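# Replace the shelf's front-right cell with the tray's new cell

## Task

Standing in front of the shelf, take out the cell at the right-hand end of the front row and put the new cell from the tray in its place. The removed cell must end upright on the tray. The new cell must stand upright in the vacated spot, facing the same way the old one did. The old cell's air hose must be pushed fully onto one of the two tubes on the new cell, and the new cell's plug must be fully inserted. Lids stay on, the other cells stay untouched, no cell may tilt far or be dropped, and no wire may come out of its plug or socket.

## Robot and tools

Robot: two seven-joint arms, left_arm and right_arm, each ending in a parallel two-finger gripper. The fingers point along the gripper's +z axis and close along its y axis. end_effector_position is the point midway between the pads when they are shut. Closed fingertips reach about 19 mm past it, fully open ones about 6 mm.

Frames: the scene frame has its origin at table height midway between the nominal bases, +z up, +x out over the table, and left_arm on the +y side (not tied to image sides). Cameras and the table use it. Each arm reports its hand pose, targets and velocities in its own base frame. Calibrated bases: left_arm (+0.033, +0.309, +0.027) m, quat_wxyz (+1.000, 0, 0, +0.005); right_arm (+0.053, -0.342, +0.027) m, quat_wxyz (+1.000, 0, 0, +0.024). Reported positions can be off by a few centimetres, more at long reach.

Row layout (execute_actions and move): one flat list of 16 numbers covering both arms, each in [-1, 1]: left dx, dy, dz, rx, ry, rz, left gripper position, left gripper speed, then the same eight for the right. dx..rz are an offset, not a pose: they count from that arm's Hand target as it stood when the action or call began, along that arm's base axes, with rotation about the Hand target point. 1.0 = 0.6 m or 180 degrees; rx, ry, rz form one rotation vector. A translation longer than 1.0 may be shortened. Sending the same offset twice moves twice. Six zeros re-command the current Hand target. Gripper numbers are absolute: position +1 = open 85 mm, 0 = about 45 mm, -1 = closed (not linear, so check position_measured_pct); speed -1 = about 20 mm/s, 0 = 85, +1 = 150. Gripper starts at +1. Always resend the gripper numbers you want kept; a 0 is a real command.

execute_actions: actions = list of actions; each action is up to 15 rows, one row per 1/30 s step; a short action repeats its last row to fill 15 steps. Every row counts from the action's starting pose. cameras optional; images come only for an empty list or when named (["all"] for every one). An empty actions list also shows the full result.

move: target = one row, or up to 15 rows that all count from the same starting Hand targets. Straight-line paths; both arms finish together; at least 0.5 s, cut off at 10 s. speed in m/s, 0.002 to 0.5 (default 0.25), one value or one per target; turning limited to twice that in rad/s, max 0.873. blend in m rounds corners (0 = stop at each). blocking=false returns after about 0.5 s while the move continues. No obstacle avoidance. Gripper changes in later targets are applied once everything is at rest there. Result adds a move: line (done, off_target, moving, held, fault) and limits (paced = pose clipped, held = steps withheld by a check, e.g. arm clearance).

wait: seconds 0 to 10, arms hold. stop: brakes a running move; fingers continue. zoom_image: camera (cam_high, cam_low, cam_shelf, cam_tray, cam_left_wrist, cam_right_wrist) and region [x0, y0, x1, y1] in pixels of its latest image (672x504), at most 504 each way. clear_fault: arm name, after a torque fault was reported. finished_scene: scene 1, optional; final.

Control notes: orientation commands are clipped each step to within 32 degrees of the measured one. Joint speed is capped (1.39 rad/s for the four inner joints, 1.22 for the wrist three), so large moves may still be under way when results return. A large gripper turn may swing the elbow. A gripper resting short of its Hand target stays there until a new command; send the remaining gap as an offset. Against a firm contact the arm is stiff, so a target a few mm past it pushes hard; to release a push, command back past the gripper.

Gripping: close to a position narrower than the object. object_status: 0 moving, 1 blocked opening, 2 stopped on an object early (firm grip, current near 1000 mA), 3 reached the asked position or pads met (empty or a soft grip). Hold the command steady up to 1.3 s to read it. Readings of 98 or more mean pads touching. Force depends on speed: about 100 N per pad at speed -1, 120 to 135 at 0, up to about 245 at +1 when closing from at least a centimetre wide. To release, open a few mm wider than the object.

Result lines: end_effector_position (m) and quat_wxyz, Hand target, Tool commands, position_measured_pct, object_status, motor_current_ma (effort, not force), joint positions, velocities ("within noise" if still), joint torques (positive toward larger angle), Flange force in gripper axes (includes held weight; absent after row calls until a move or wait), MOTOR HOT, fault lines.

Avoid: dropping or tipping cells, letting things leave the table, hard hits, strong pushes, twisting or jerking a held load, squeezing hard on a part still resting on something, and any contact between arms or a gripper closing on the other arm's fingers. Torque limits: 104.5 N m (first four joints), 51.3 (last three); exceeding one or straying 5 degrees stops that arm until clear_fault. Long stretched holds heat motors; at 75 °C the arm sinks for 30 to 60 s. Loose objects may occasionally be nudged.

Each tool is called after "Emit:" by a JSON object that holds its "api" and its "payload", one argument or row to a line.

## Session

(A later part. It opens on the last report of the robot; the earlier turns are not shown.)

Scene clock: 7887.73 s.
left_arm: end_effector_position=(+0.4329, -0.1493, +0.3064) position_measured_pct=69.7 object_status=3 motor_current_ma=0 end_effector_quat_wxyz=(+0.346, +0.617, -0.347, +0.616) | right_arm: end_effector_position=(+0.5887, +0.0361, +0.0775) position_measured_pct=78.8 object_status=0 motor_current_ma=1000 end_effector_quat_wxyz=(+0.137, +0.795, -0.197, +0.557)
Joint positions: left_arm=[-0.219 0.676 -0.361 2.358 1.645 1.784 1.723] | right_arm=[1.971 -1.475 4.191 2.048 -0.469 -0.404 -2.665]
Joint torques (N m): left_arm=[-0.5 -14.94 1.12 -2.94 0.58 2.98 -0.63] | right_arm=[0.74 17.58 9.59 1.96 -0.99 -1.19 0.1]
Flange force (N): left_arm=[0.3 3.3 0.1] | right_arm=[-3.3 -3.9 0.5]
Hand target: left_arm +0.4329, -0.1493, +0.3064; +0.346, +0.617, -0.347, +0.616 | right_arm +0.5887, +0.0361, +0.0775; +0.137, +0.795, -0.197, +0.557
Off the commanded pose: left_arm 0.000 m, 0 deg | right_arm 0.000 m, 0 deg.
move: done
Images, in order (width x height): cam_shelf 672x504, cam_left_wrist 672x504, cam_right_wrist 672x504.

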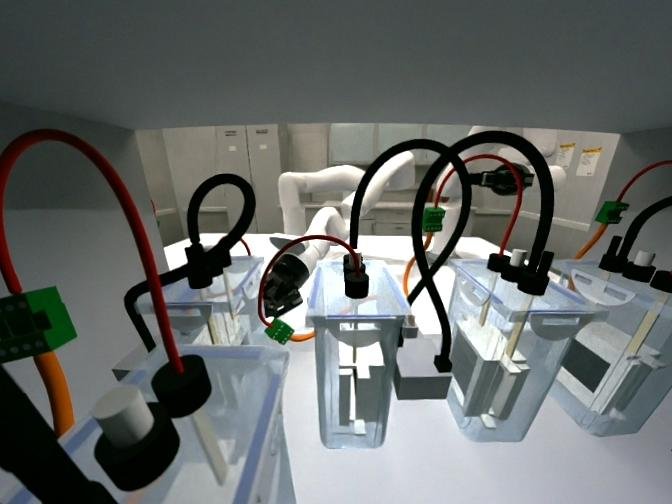

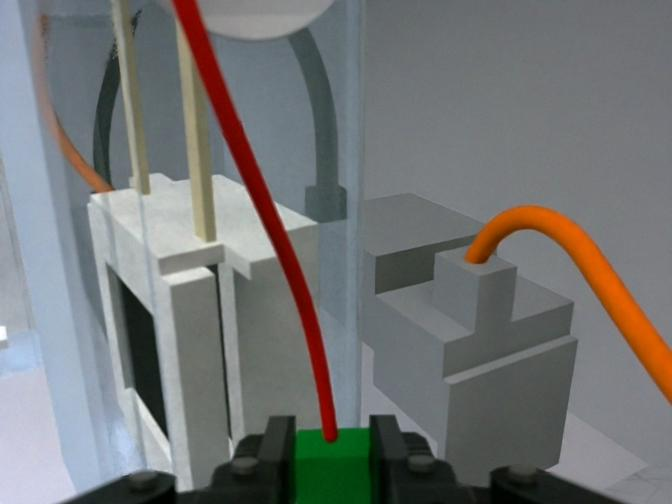

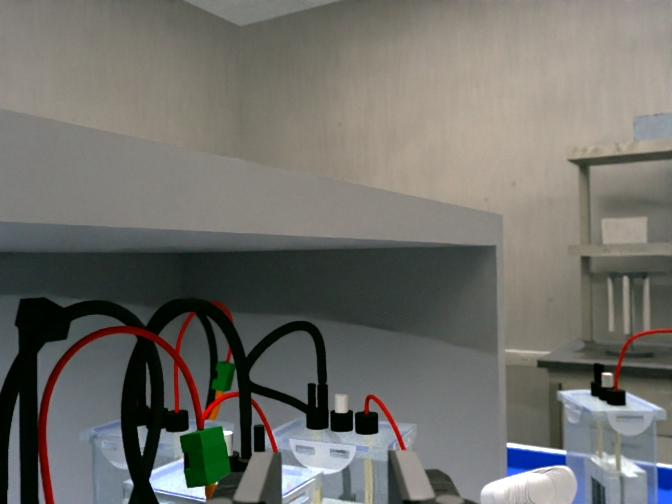

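Emit:
{"api": "move", "payload": {
  "target": [
    [0,0,0,0,0,0,-0.4,-1,-0.101,0.0547,0.0342,0,0,0,-0.75,-1],
    [0,0,0,0,0,0,-0.4,-1,-0.163,0.0375,0.2258,0,0,0.1056,-0.75,-1],
    [0,0,0,0,0,0,-0.4,-1,-0.1503,-0.0467,0.4258,0,0,0.1056,-0.75,-1]
  ],
  "speed": [0.05,0.1,0.1],
  "blend": [0.01,0.02,0],
  "cameras": ["all"]
}}

Scene clock: 7921.97 s.
left_arm: end_effector_position=(+0.4329, -0.1493, +0.3064) position_measured_pct=69.7 object_status=3 motor_current_ma=0 end_effector_quat_wxyz=(+0.346, +0.617, -0.347, +0.616) | right_arm: end_effector_position=(+0.4985, +0.0081, +0.3329) position_measured_pct=78.8 object_status=2 motor_current_ma=1000 end_effector_quat_wxyz=(+0.044, +0.817, -0.063, +0.572)
Joint positions: left_arm=[-0.219 0.676 -0.361 2.358 1.645 1.784 1.723] | right_arm=[1.787 -0.562 4.654 2.433 0.31 -0.62 -2.361]
Joint torques (N m): left_arm=[-0.61 -14.91 1.17 -2.95 0.64 2.98 -0.57] | right_arm=[0.74 8.41 4.25 -6.25 -1.32 -1.82 0.06]
Flange force (N): left_arm=[0.3 3.6 0.0] | right_arm=[2.6 -4.9 -3.0]
Hand target: left_arm +0.4329, -0.1493, +0.3064; +0.346, +0.617, -0.347, +0.616 | right_arm +0.4985, +0.0081, +0.3330; +0.044, +0.817, -0.063, +0.572
Off the commanded pose: left_arm 0.000 m, 0 deg | right_arm 0.000 m, 0 deg.
move: done

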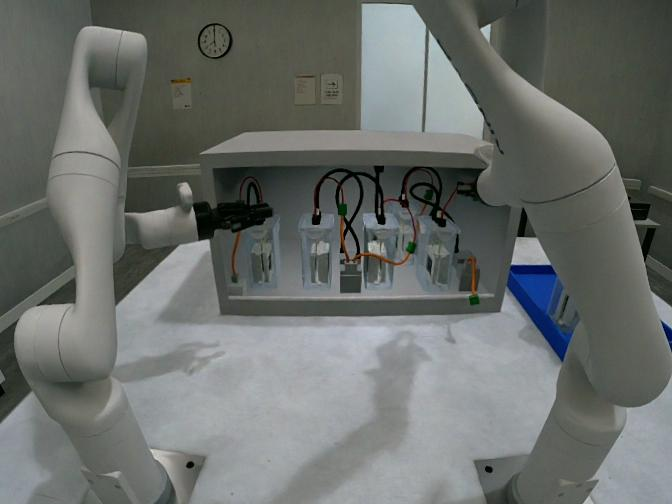

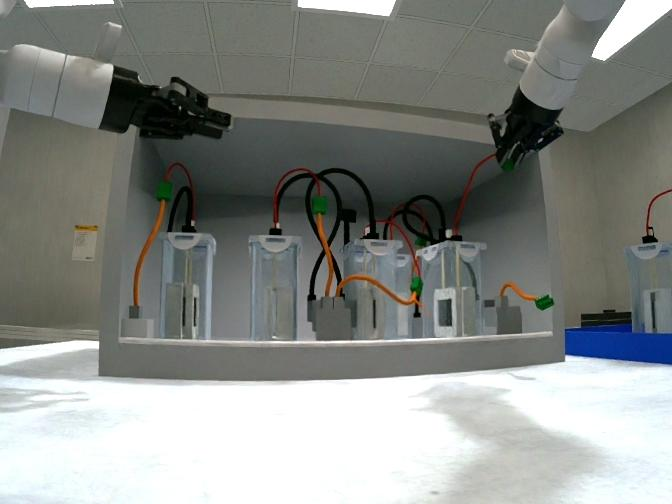

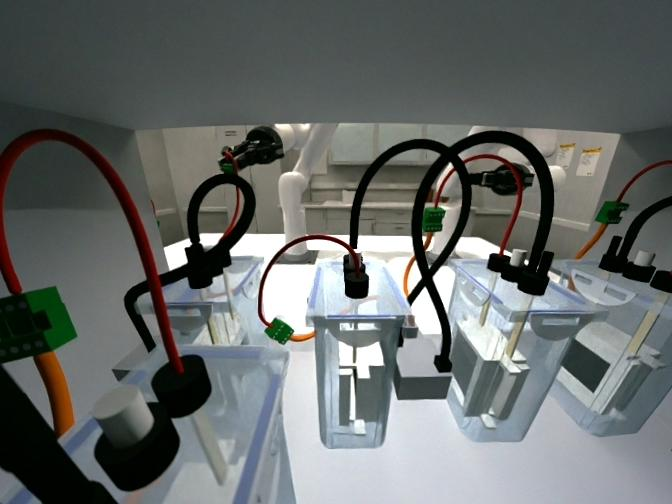

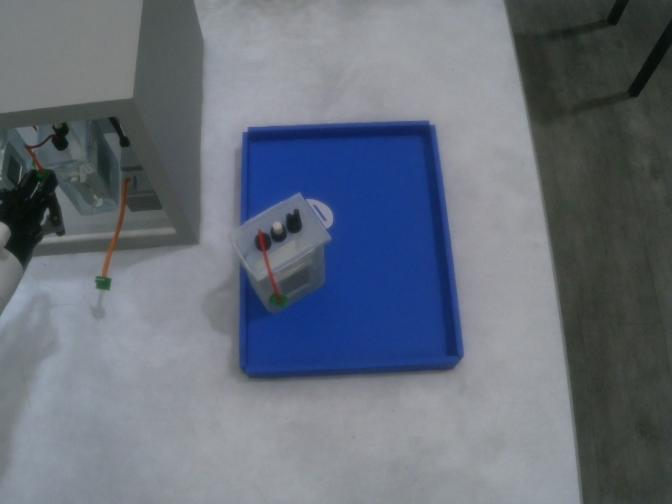

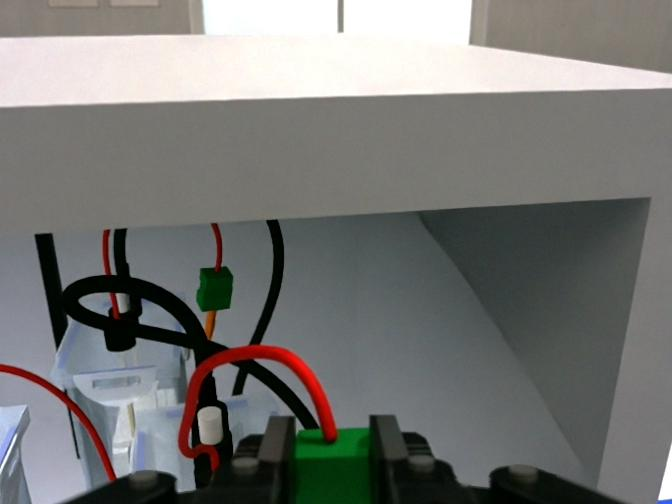

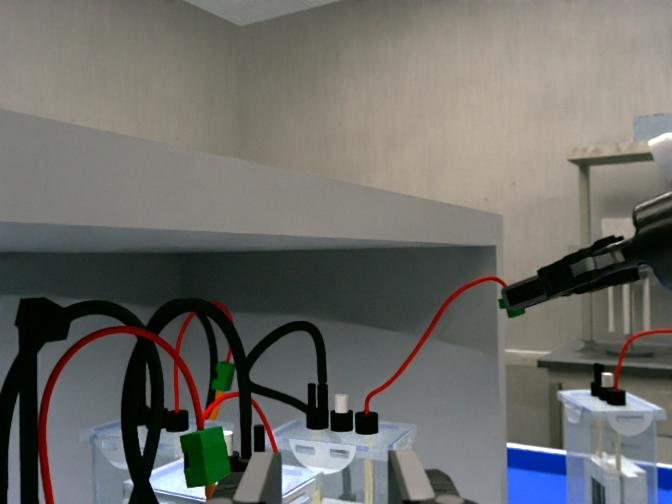

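Emit:
{"api": "zoom_image", "payload": {
  "camera": "cam_right_wrist",
  "region": [480, 250, 580, 350]
}}

Emit:
{"api": "zoom_image", "payload": {
  "camera": "cam_low",
  "region": [470, 100, 570, 200]
}}

Emit:
{"api": "zoom_image", "payload": {
  "camera": "cam_shelf",
  "region": [190, 110, 290, 210]
}}

Emit:
{"api": "zoom_image", "payload": {
  "camera": "cam_left_wrist",
  "region": [260, 384, 420, 504]
}}

Scaled by 5.040.

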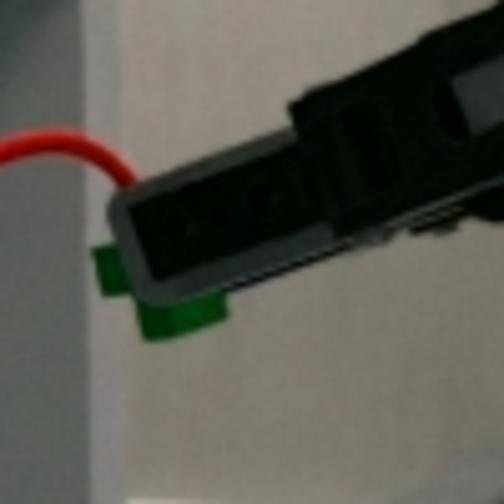

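Scaled by 5.040 from the camera's 672x504 image, which has a finer 960x720 frame.

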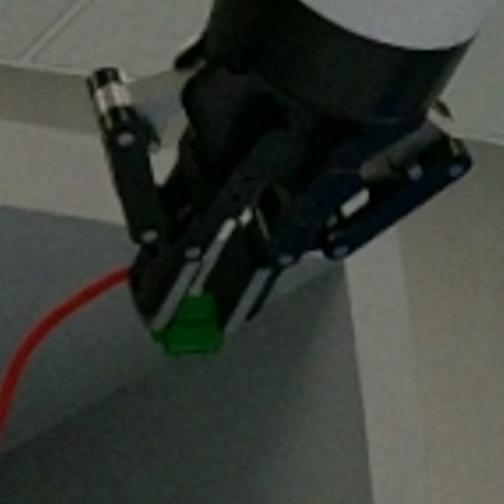

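Scaled by 5.040 from the camera's 672x504 image, which has a finer 960x720 frame.

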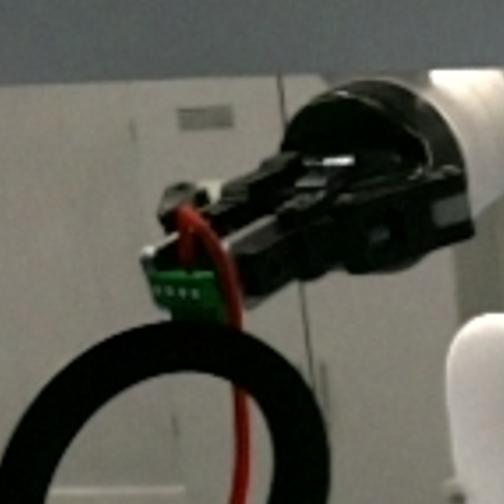

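Scaled by 3.150.

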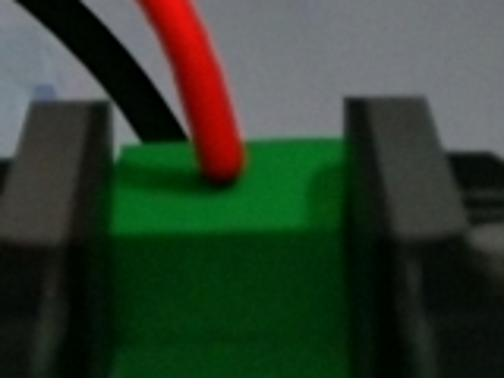

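Emit:
{"api": "move", "payload": {
  "target": [0.0825,-0.5242,-0.1883,0.1356,0.0373,-0.1749,-0.4,-1,0,0,0,0,0,0,-0.75,-1],
  "speed": 0.15,
  "cameras": ["all"]
}}

Scene clock: 7985.03 s.
left_arm: end_effector_position=(+0.4824, -0.4638, +0.1934) position_measured_pct=69.7 object_status=3 motor_current_ma=0 end_effector_quat_wxyz=(+0.381, +0.593, -0.600, +0.378) | right_arm: end_effector_position=(+0.4985, +0.0081, +0.3330) position_measured_pct=78.8 object_status=2 motor_current_ma=1000 end_effector_quat_wxyz=(+0.044, +0.817, -0.063, +0.572)
Joint positions: left_arm=[0.429 0.85 -0.195 1.59 1.576 1.17 2.365] | right_arm=[1.787 -0.562 4.654 2.433 0.31 -0.62 -2.361]
Joint torques (N m): left_arm=[-0.65 -22.17 1.37 -8.39 1.93 1.95 -0.54] | right_arm=[0.68 8.34 4.26 -6.34 -1.24 -1.84 0.06]
Flange force (N): left_arm=[0.3 5.4 -1.3] | right_arm=[2.4 -4.7 -2.9]
Hand target: left_arm +0.4824, -0.4638, +0.1934; +0.381, +0.593, -0.600, +0.378 | right_arm +0.4985, +0.0081, +0.3330; +0.044, +0.817, -0.063, +0.572
Off the commanded pose: left_arm 0.000 m, 0 deg | right_arm 0.000 m, 0 deg.
move: done

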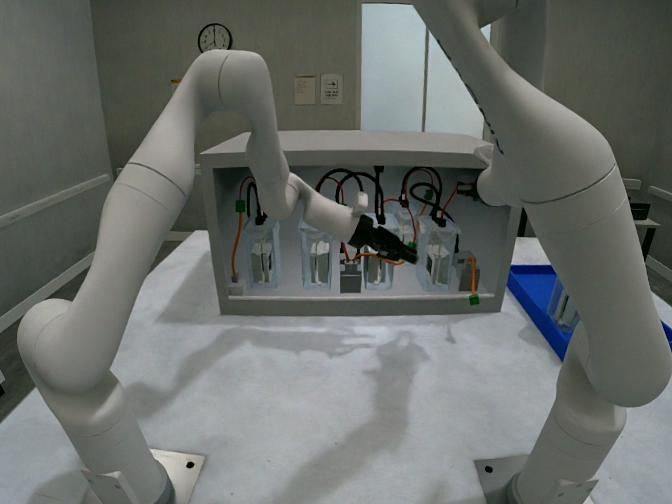

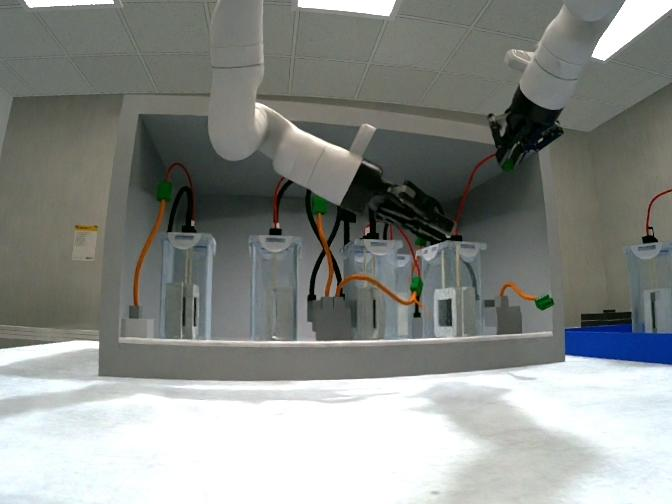

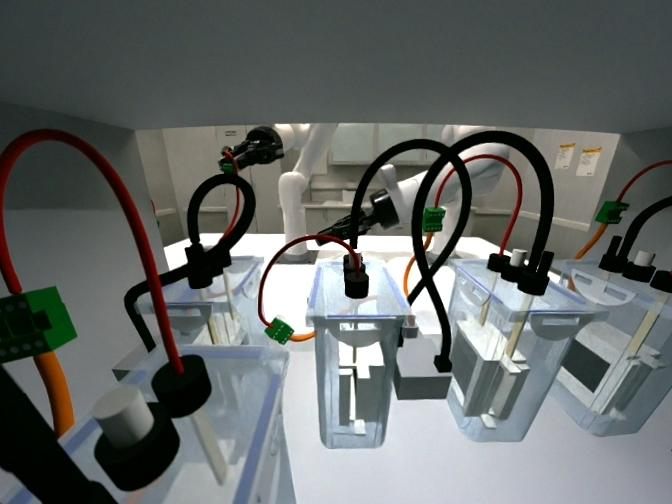

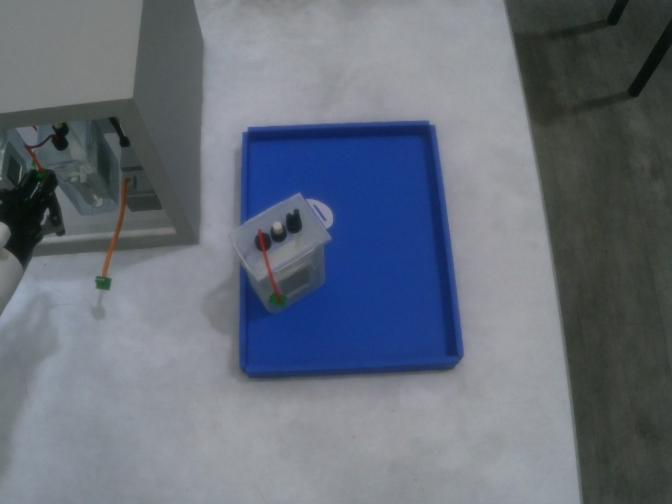

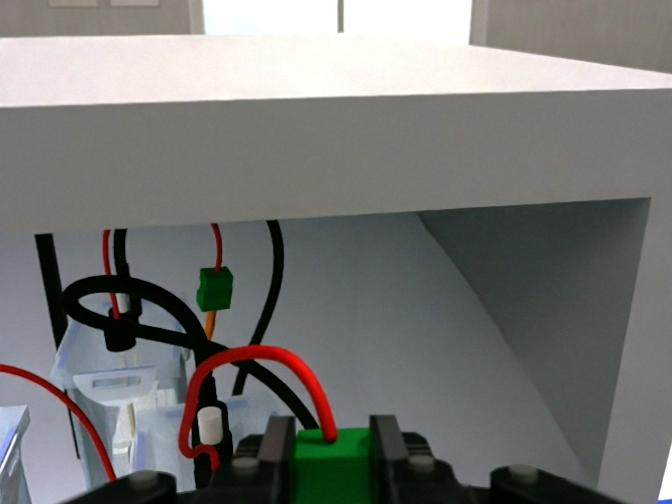

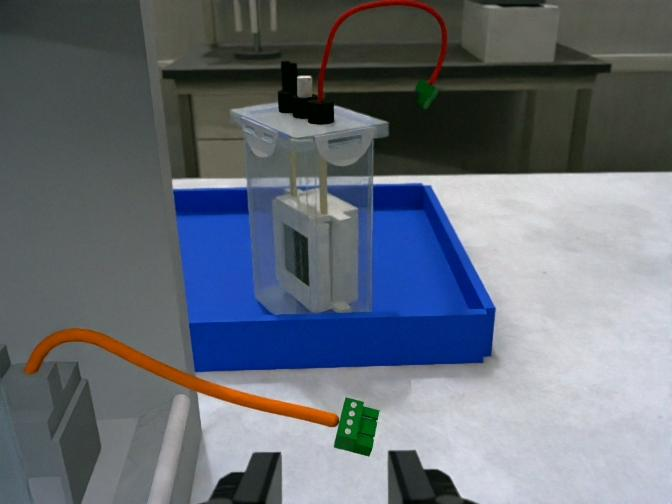

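Emit:
{"api": "zoom_image", "payload": {
  "camera": "cam_right_wrist",
  "region": [300, 370, 420, 480]
}}

Emit:
{"api": "zoom_image", "payload": {
  "camera": "cam_tray",
  "region": [70, 250, 140, 330]
}}

Emit:
{"api": "zoom_image", "payload": {
  "camera": "cam_low",
  "region": [510, 270, 570, 330]
}}

Scaled by 4.200.

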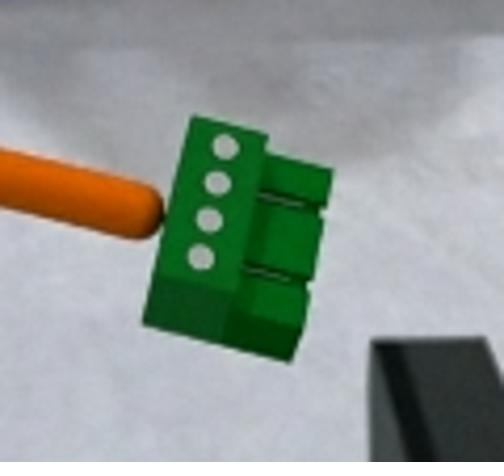

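Scaled by 6.300 from the camera's 672x504 image, which has a finer 960x720 frame.

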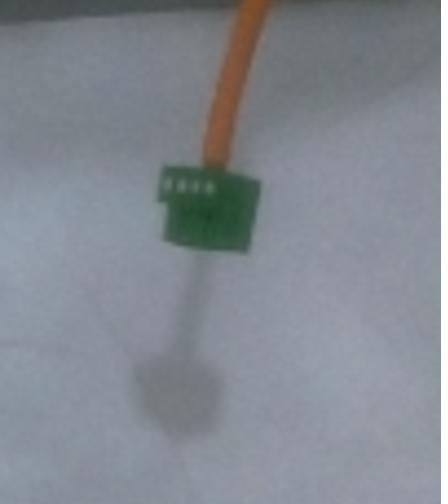

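Scaled by 8.400 from the camera's 672x504 image, which has a finer 960x720 frame.

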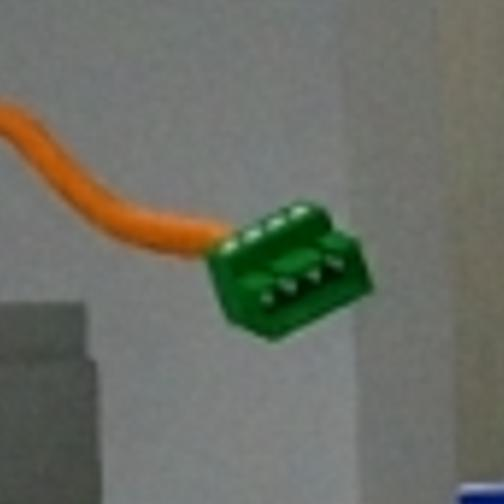

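Emit:
{"api": "move", "payload": {
  "target": [0,-0.0833,-0.05,0,0,0,-0.4,-1,0,0,0,0,0,0,-0.75,-1],
  "speed": 0.1,
  "cameras": ["cam_right_wrist","cam_shelf"]
}}

Emit:
{"api": "zoom_image", "payload": {
  "camera": "cam_right_wrist",
  "region": [290, 370, 410, 490]
}}

Scene clock: 8063.30 s.
left_arm: end_effector_position=(+0.4824, -0.5138, +0.1634) position_measured_pct=69.7 object_status=3 motor_current_ma=0 end_effector_quat_wxyz=(+0.381, +0.593, -0.600, +0.378) | right_arm: end_effector_position=(+0.4985, +0.0081, +0.3330) position_measured_pct=78.8 object_status=2 motor_current_ma=1000 end_effector_quat_wxyz=(+0.044, +0.817, -0.063, +0.572)
Joint positions: left_arm=[0.496 0.932 -0.164 1.518 1.641 1.096 2.362] | right_arm=[1.787 -0.562 4.654 2.433 0.31 -0.62 -2.361]
Joint torques (N m): left_arm=[-0.59 -23.35 1.57 -8.42 1.87 1.94 -0.57] | right_arm=[0.66 8.34 4.2 -6.35 -1.28 -1.85 0.04]
Flange force (N): left_arm=[0.5 4.6 -1.8] | right_arm=[2.5 -4.5 -3.1]
Hand target: left_arm +0.4824, -0.5138, +0.1634; +0.381, +0.593, -0.600, +0.378 | right_arm +0.4985, +0.0081, +0.3330; +0.044, +0.817, -0.063, +0.572
Off the commanded pose: left_arm 0.000 m, 0 deg | right_arm 0.000 m, 0 deg.
move: done
Images, in order (width x height): cam_shelf 672x504, cam_right_wrist 672x504.

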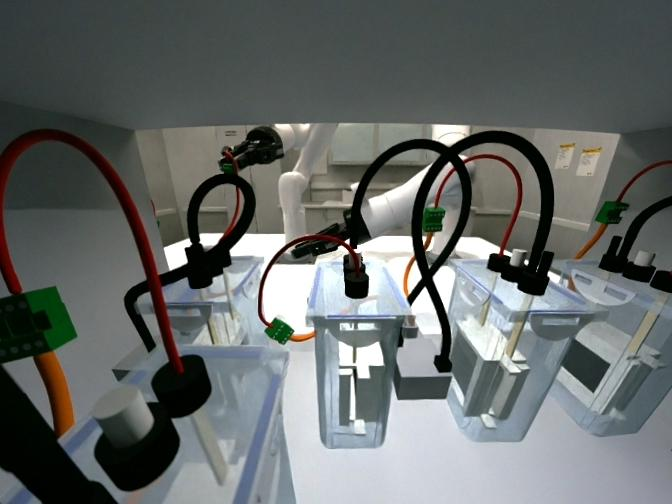

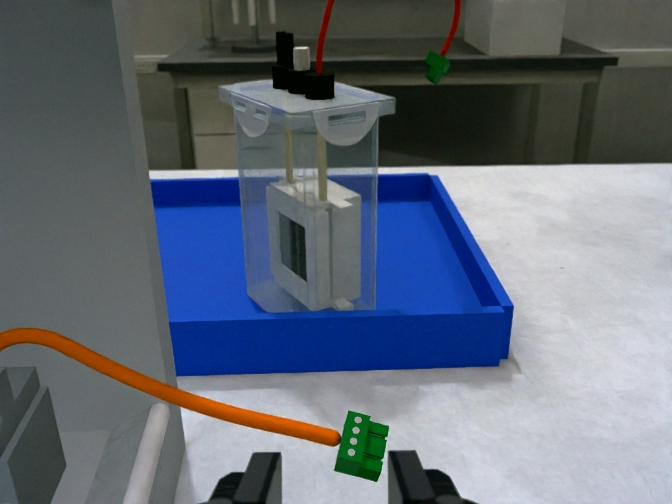

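Scaled by 4.200.

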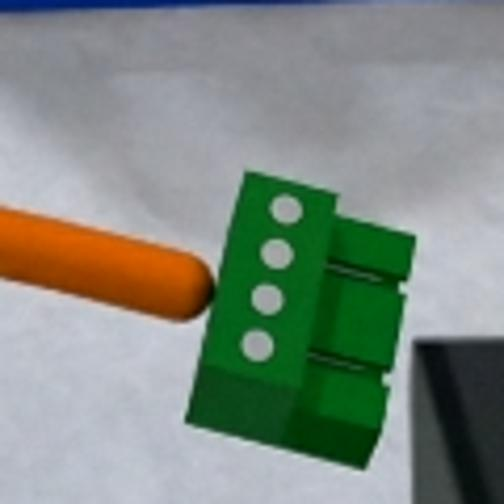

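Emit:
{"api": "move", "payload": {
  "target": [-0.0208,-0.075,-0.1307,-0.1021,-0.582,-0.1298,-0.4,-1,0,0,0,0,0,0,-0.75,-1],
  "speed": 0.08,
  "cameras": ["all"]
}}

Emit:
{"api": "zoom_image", "payload": {
  "camera": "cam_low",
  "region": [460, 240, 600, 380]
}}

Scene clock: 8137.97 s.
left_arm: end_effector_position=(+0.4719, -0.5515, +0.0976) position_measured_pct=69.7 object_status=3 motor_current_ma=0 end_effector_quat_wxyz=(+0.017, -0.016, +0.727, -0.686) | right_arm: end_effector_position=(+0.4985, +0.0081, +0.3330) position_measured_pct=78.8 object_status=2 motor_current_ma=1000 end_effector_quat_wxyz=(+0.044, +0.817, -0.063, +0.572)
Joint positions: left_arm=[0.577 1.284 -0.229 1.492 2.141 1.497 0.429] | right_arm=[1.787 -0.562 4.654 2.433 0.31 -0.62 -2.361]
Joint torques (N m): left_arm=[-0.64 -24.35 1.29 -6.34 1.37 2.7 -0.47] | right_arm=[0.65 8.36 4.27 -6.33 -1.27 -1.81 0.02]
Flange force (N): left_arm=[4.6 -2.5 -2.5] | right_arm=[2.1 -4.4 -2.6]
Hand target: left_arm +0.4719, -0.5515, +0.0976; +0.017, -0.016, +0.727, -0.686 (not the last commanded pose) | right_arm +0.4985, +0.0081, +0.3330; +0.044, +0.817, -0.063, +0.572
Off the commanded pose: left_arm 0.015 m, 18 deg | right_arm 0.000 m, 0 deg.
move: off_target (left_arm; path cut at 10 s)

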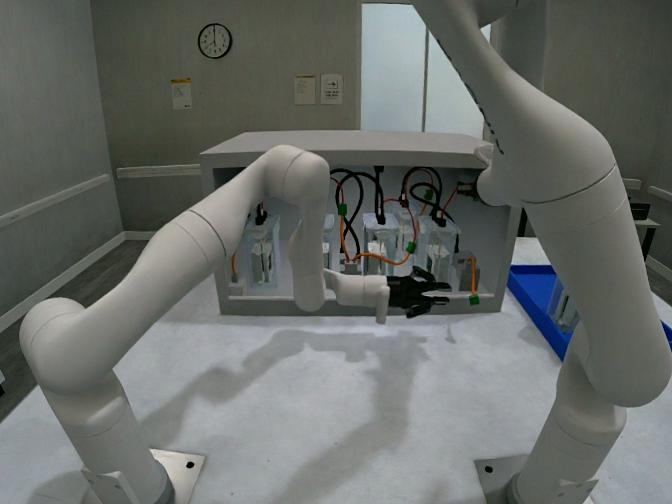

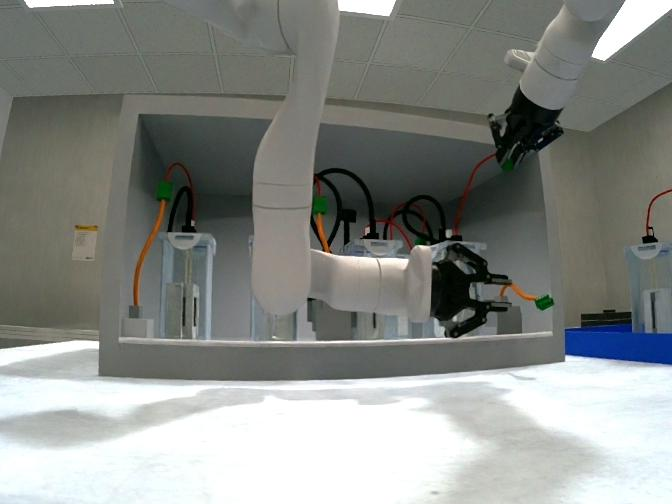

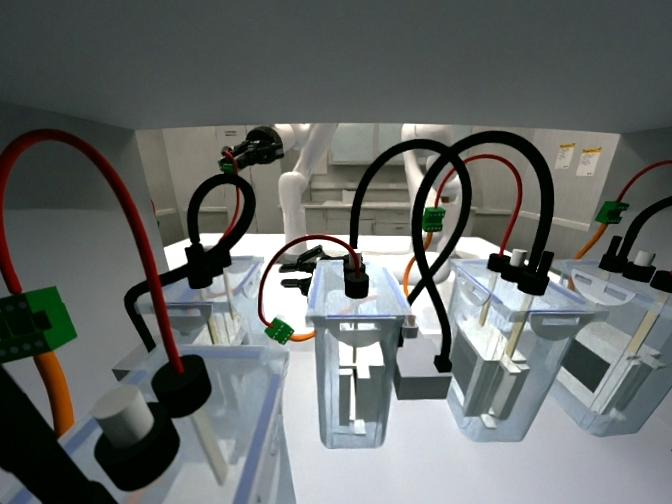

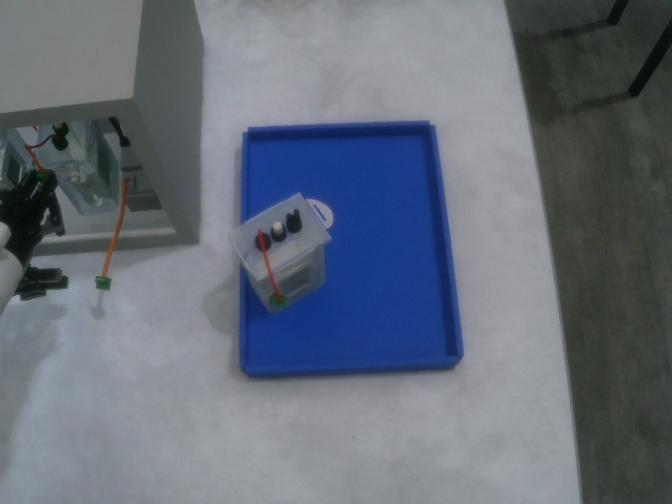

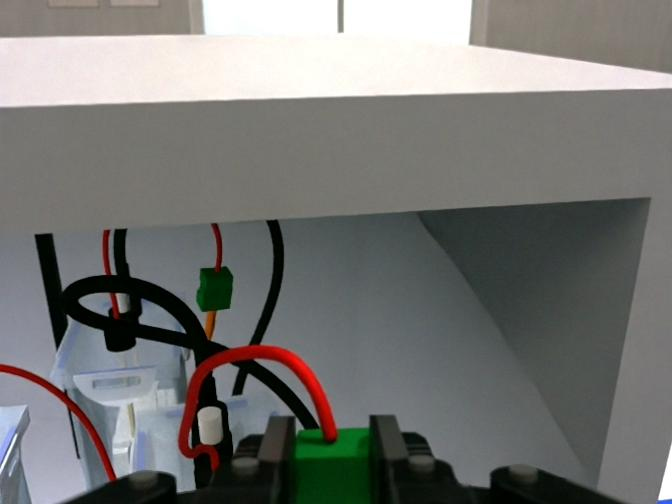

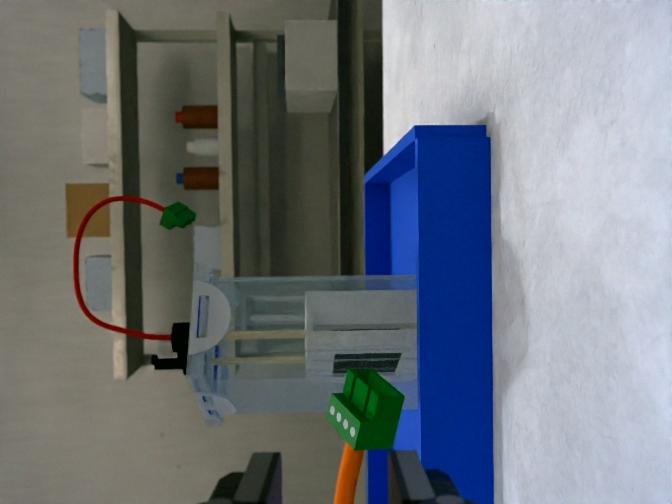

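Scaled by 3.600 from the camera's 672x504 image, which has a finer 960x720 frame.

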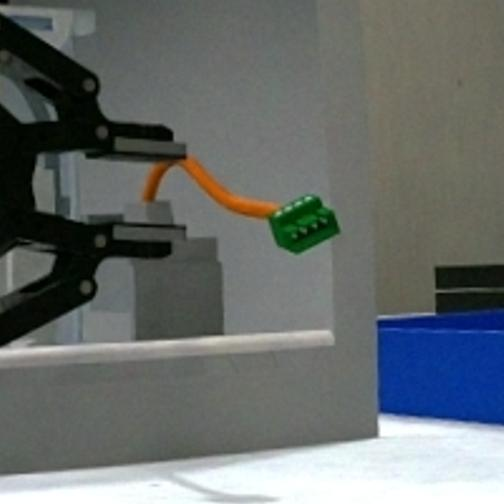

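Emit:
{"api": "zoom_image", "payload": {
  "camera": "cam_right_wrist",
  "region": [300, 340, 430, 470]
}}

Scaled by 3.877.

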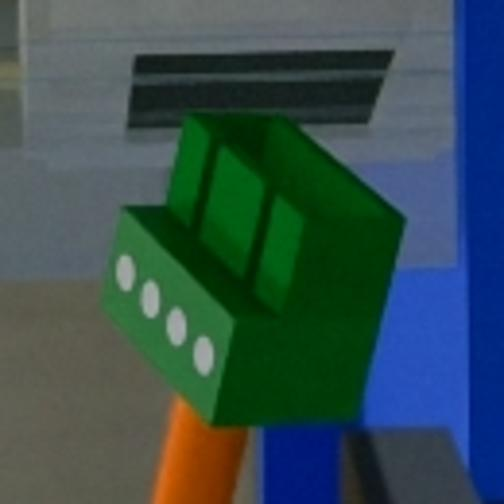

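Emit:
{"api": "move", "payload": {
  "target": [0.0068,-0.0042,-0.032,-0.0534,-0.0701,-0.0441,-0.4,-1,0,0,0,0,0,0,-0.75,-1],
  "speed": 0.08,
  "cameras": ["cam_low","cam_right_wrist"]
}}

Emit:
{"api": "zoom_image", "payload": {
  "camera": "cam_low",
  "region": [460, 240, 600, 380]
}}

Emit:
{"api": "zoom_image", "payload": {
  "camera": "cam_right_wrist",
  "region": [260, 344, 420, 504]
}}

Scene clock: 8220.00 s.
left_arm: end_effector_position=(+0.4760, -0.5541, +0.0784) position_measured_pct=69.7 object_status=3 motor_current_ma=0 end_effector_quat_wxyz=(-0.048, -0.108, -0.660, +0.742) | right_arm: end_effector_position=(+0.4985, +0.0081, +0.3330) position_measured_pct=78.8 object_status=2 motor_current_ma=1000 end_effector_quat_wxyz=(+0.044, +0.817, -0.063, +0.572)
Joint positions: left_arm=[0.525 1.483 -0.225 1.188 2.085 1.663 0.295] | right_arm=[1.787 -0.562 4.654 2.433 0.31 -0.62 -2.361]
Joint torques (N m): left_arm=[-0.54 -25.54 1.85 -6.85 1.56 2.64 -0.52] | right_arm=[0.68 8.36 4.2 -6.29 -1.26 -1.81 0.05]
Flange force (N): left_arm=[5.1 -4.9 -1.6] | right_arm=[2.5 -4.6 -3.1]
Hand target: left_arm +0.4760, -0.5541, +0.0784; -0.048, -0.108, -0.660, +0.742 | right_arm +0.4985, +0.0081, +0.3330; +0.044, +0.817, -0.063, +0.572
Off the commanded pose: left_arm 0.000 m, 0 deg | right_arm 0.000 m, 0 deg.
move: done
Images, in order (width x height): cam_low 672x504, cam_right_wrist 672x504.

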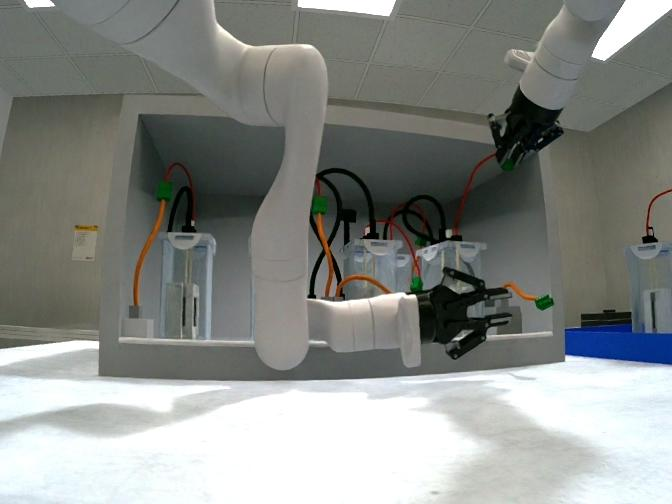

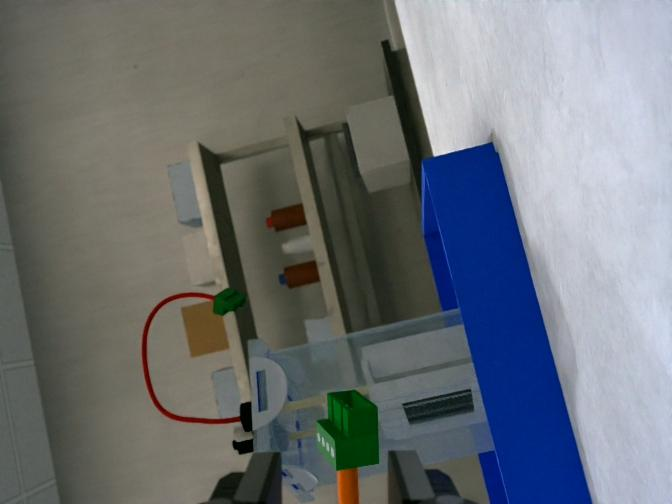

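Scaled by 3.600 from the camera's 672x504 image, which has a finer 960x720 frame.

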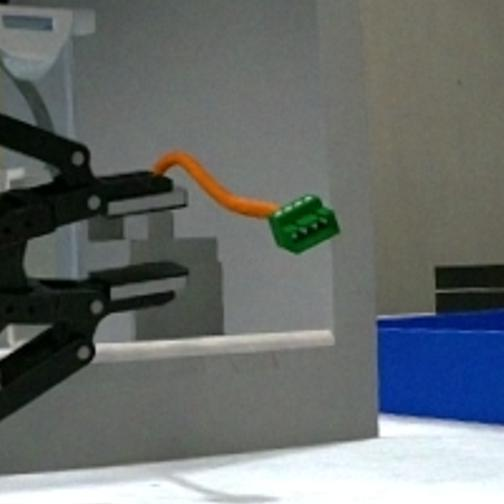

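Scaled by 3.150.

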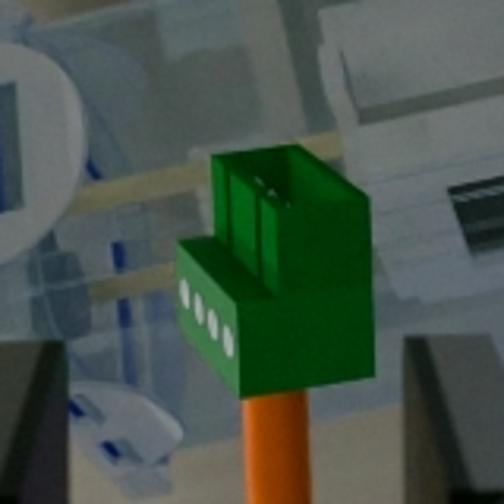

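Emit:
{"api": "move", "payload": {
  "target": [
    [0.008,-0.0013,-0.0055,0,0,0,-0.3,-1,0,0,0,0,0,0,-0.75,-1],
    [0.0043,-0.0384,-0.0016,0,0,0,-0.3,-1,0,0,0,0,0,0,-0.75,-1]
  ],
  "speed": 0.04,
  "cameras": ["cam_low","cam_right_wrist"]
}}

Emit:
{"api": "zoom_image", "payload": {
  "camera": "cam_low",
  "region": [460, 240, 600, 380]
}}

Emit:
{"api": "zoom_image", "payload": {
  "camera": "cam_right_wrist",
  "region": [260, 344, 420, 504]
}}

Scene clock: 8256.23 s.
left_arm: end_effector_position=(+0.4786, -0.5771, +0.0774) position_measured_pct=64.9 object_status=3 motor_current_ma=0 end_effector_quat_wxyz=(-0.048, -0.108, -0.660, +0.742) | right_arm: end_effector_position=(+0.4985, +0.0081, +0.3330) position_measured_pct=78.8 object_status=2 motor_current_ma=1000 end_effector_quat_wxyz=(+0.044, +0.817, -0.063, +0.572)
Joint positions: left_arm=[0.547 1.5 -0.21 1.127 2.103 1.616 0.326] | right_arm=[1.787 -0.562 4.654 2.433 0.31 -0.62 -2.361]
Joint torques (N m): left_arm=[-0.58 -25.79 1.94 -7.13 1.71 2.57 -0.52] | right_arm=[0.74 8.36 4.22 -6.32 -1.22 -1.84 0.02]
Flange force (N): left_arm=[4.9 -5.1 -1.7] | right_arm=[2.6 -4.9 -3.4]
Hand target: left_arm +0.4786, -0.5771, +0.0774; -0.048, -0.108, -0.660, +0.742 | right_arm +0.4985, +0.0081, +0.3330; +0.044, +0.817, -0.063, +0.572
Off the commanded pose: left_arm 0.000 m, 0 deg | right_arm 0.000 m, 0 deg.
move: done
Images, in order (width x height): cam_low 672x504, cam_right_wrist 672x504.

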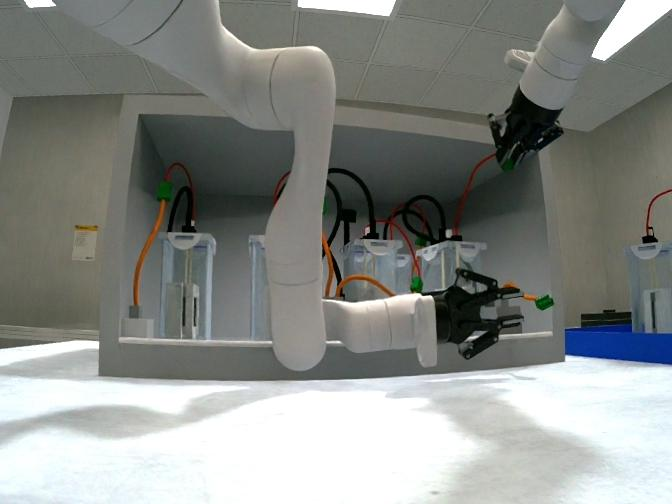

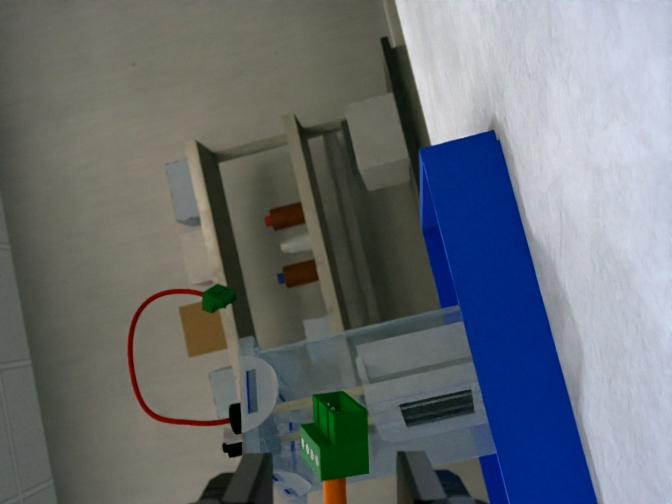

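Scaled by 3.600 from the camera's 672x504 image, which has a finer 960x720 frame.

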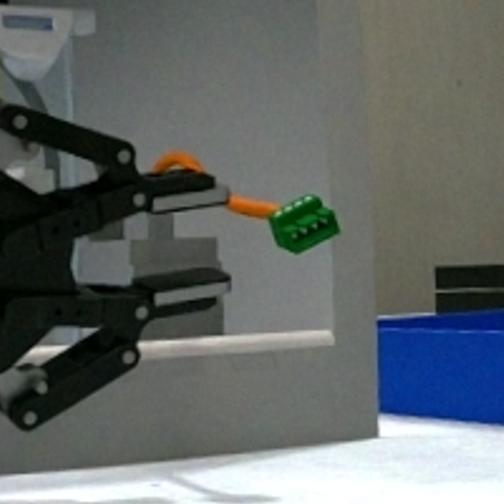

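Scaled by 3.150.

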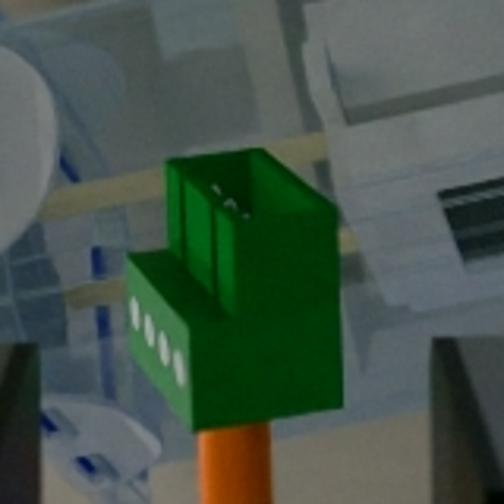

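Emit:
{"api": "move", "payload": {
  "target": [-0.004,-0.0412,0.0044,0,0,0,-0.3,-1,0,0,0,0,0,0,-0.75,-1],
  "speed": 0.03,
  "cameras": ["cam_low","cam_right_wrist"]
}}

Emit:
{"api": "zoom_image", "payload": {
  "camera": "cam_low",
  "region": [460, 240, 600, 380]
}}

Emit:
{"api": "zoom_image", "payload": {
  "camera": "cam_right_wrist",
  "region": [260, 344, 420, 504]
}}

Scene clock: 8270.60 s.
left_arm: end_effector_position=(+0.4762, -0.6018, +0.0801) position_measured_pct=64.9 object_status=3 motor_current_ma=0 end_effector_quat_wxyz=(-0.048, -0.108, -0.660, +0.742) | right_arm: end_effector_position=(+0.4985, +0.0081, +0.3330) position_measured_pct=78.8 object_status=2 motor_current_ma=1000 end_effector_quat_wxyz=(+0.044, +0.817, -0.063, +0.572)
Joint positions: left_arm=[0.576 1.505 -0.195 1.085 2.122 1.57 0.347] | right_arm=[1.787 -0.562 4.654 2.433 0.31 -0.62 -2.361]
Joint torques (N m): left_arm=[-0.37 -26.12 1.94 -7.63 1.79 2.48 -0.45] | right_arm=[0.71 8.35 4.24 -6.33 -1.27 -1.82 0.02]
Flange force (N): left_arm=[5.6 -5.7 -2.7] | right_arm=[2.4 -4.6 -3.1]
Hand target: left_arm +0.4762, -0.6018, +0.0801; -0.048, -0.108, -0.660, +0.742 | right_arm +0.4985, +0.0081, +0.3330; +0.044, +0.817, -0.063, +0.572
Off the commanded pose: left_arm 0.000 m, 0 deg | right_arm 0.000 m, 0 deg.
move: done
Images, in order (width x height): cam_low 672x504, cam_right_wrist 672x504.

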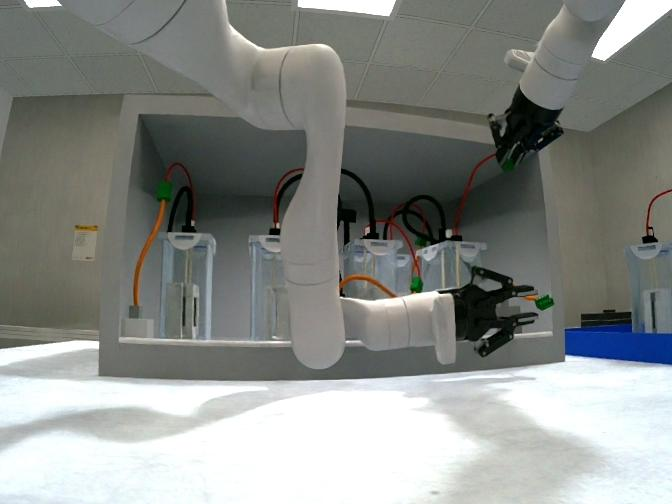

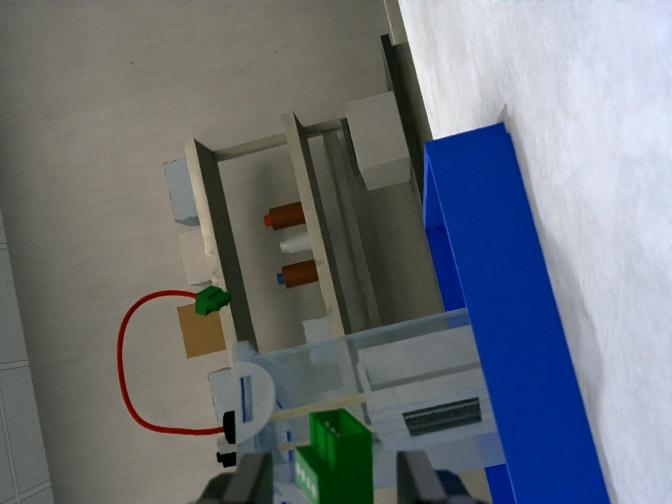

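Scaled by 3.600 from the camera's 672x504 image, which has a finer 960x720 frame.

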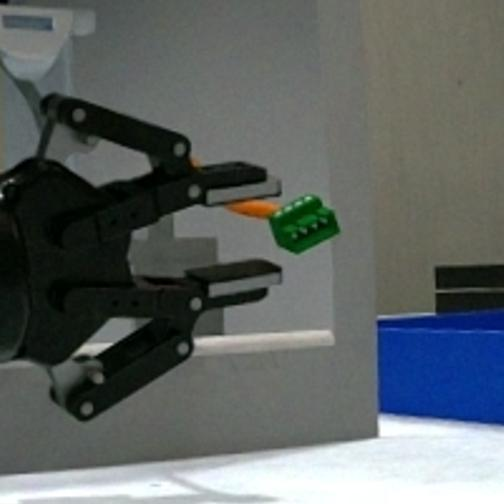

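Scaled by 3.150.

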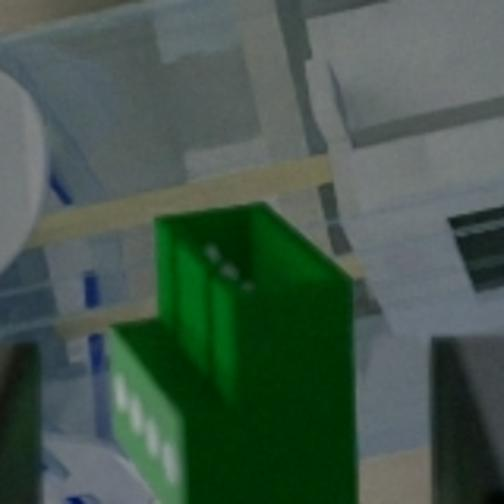

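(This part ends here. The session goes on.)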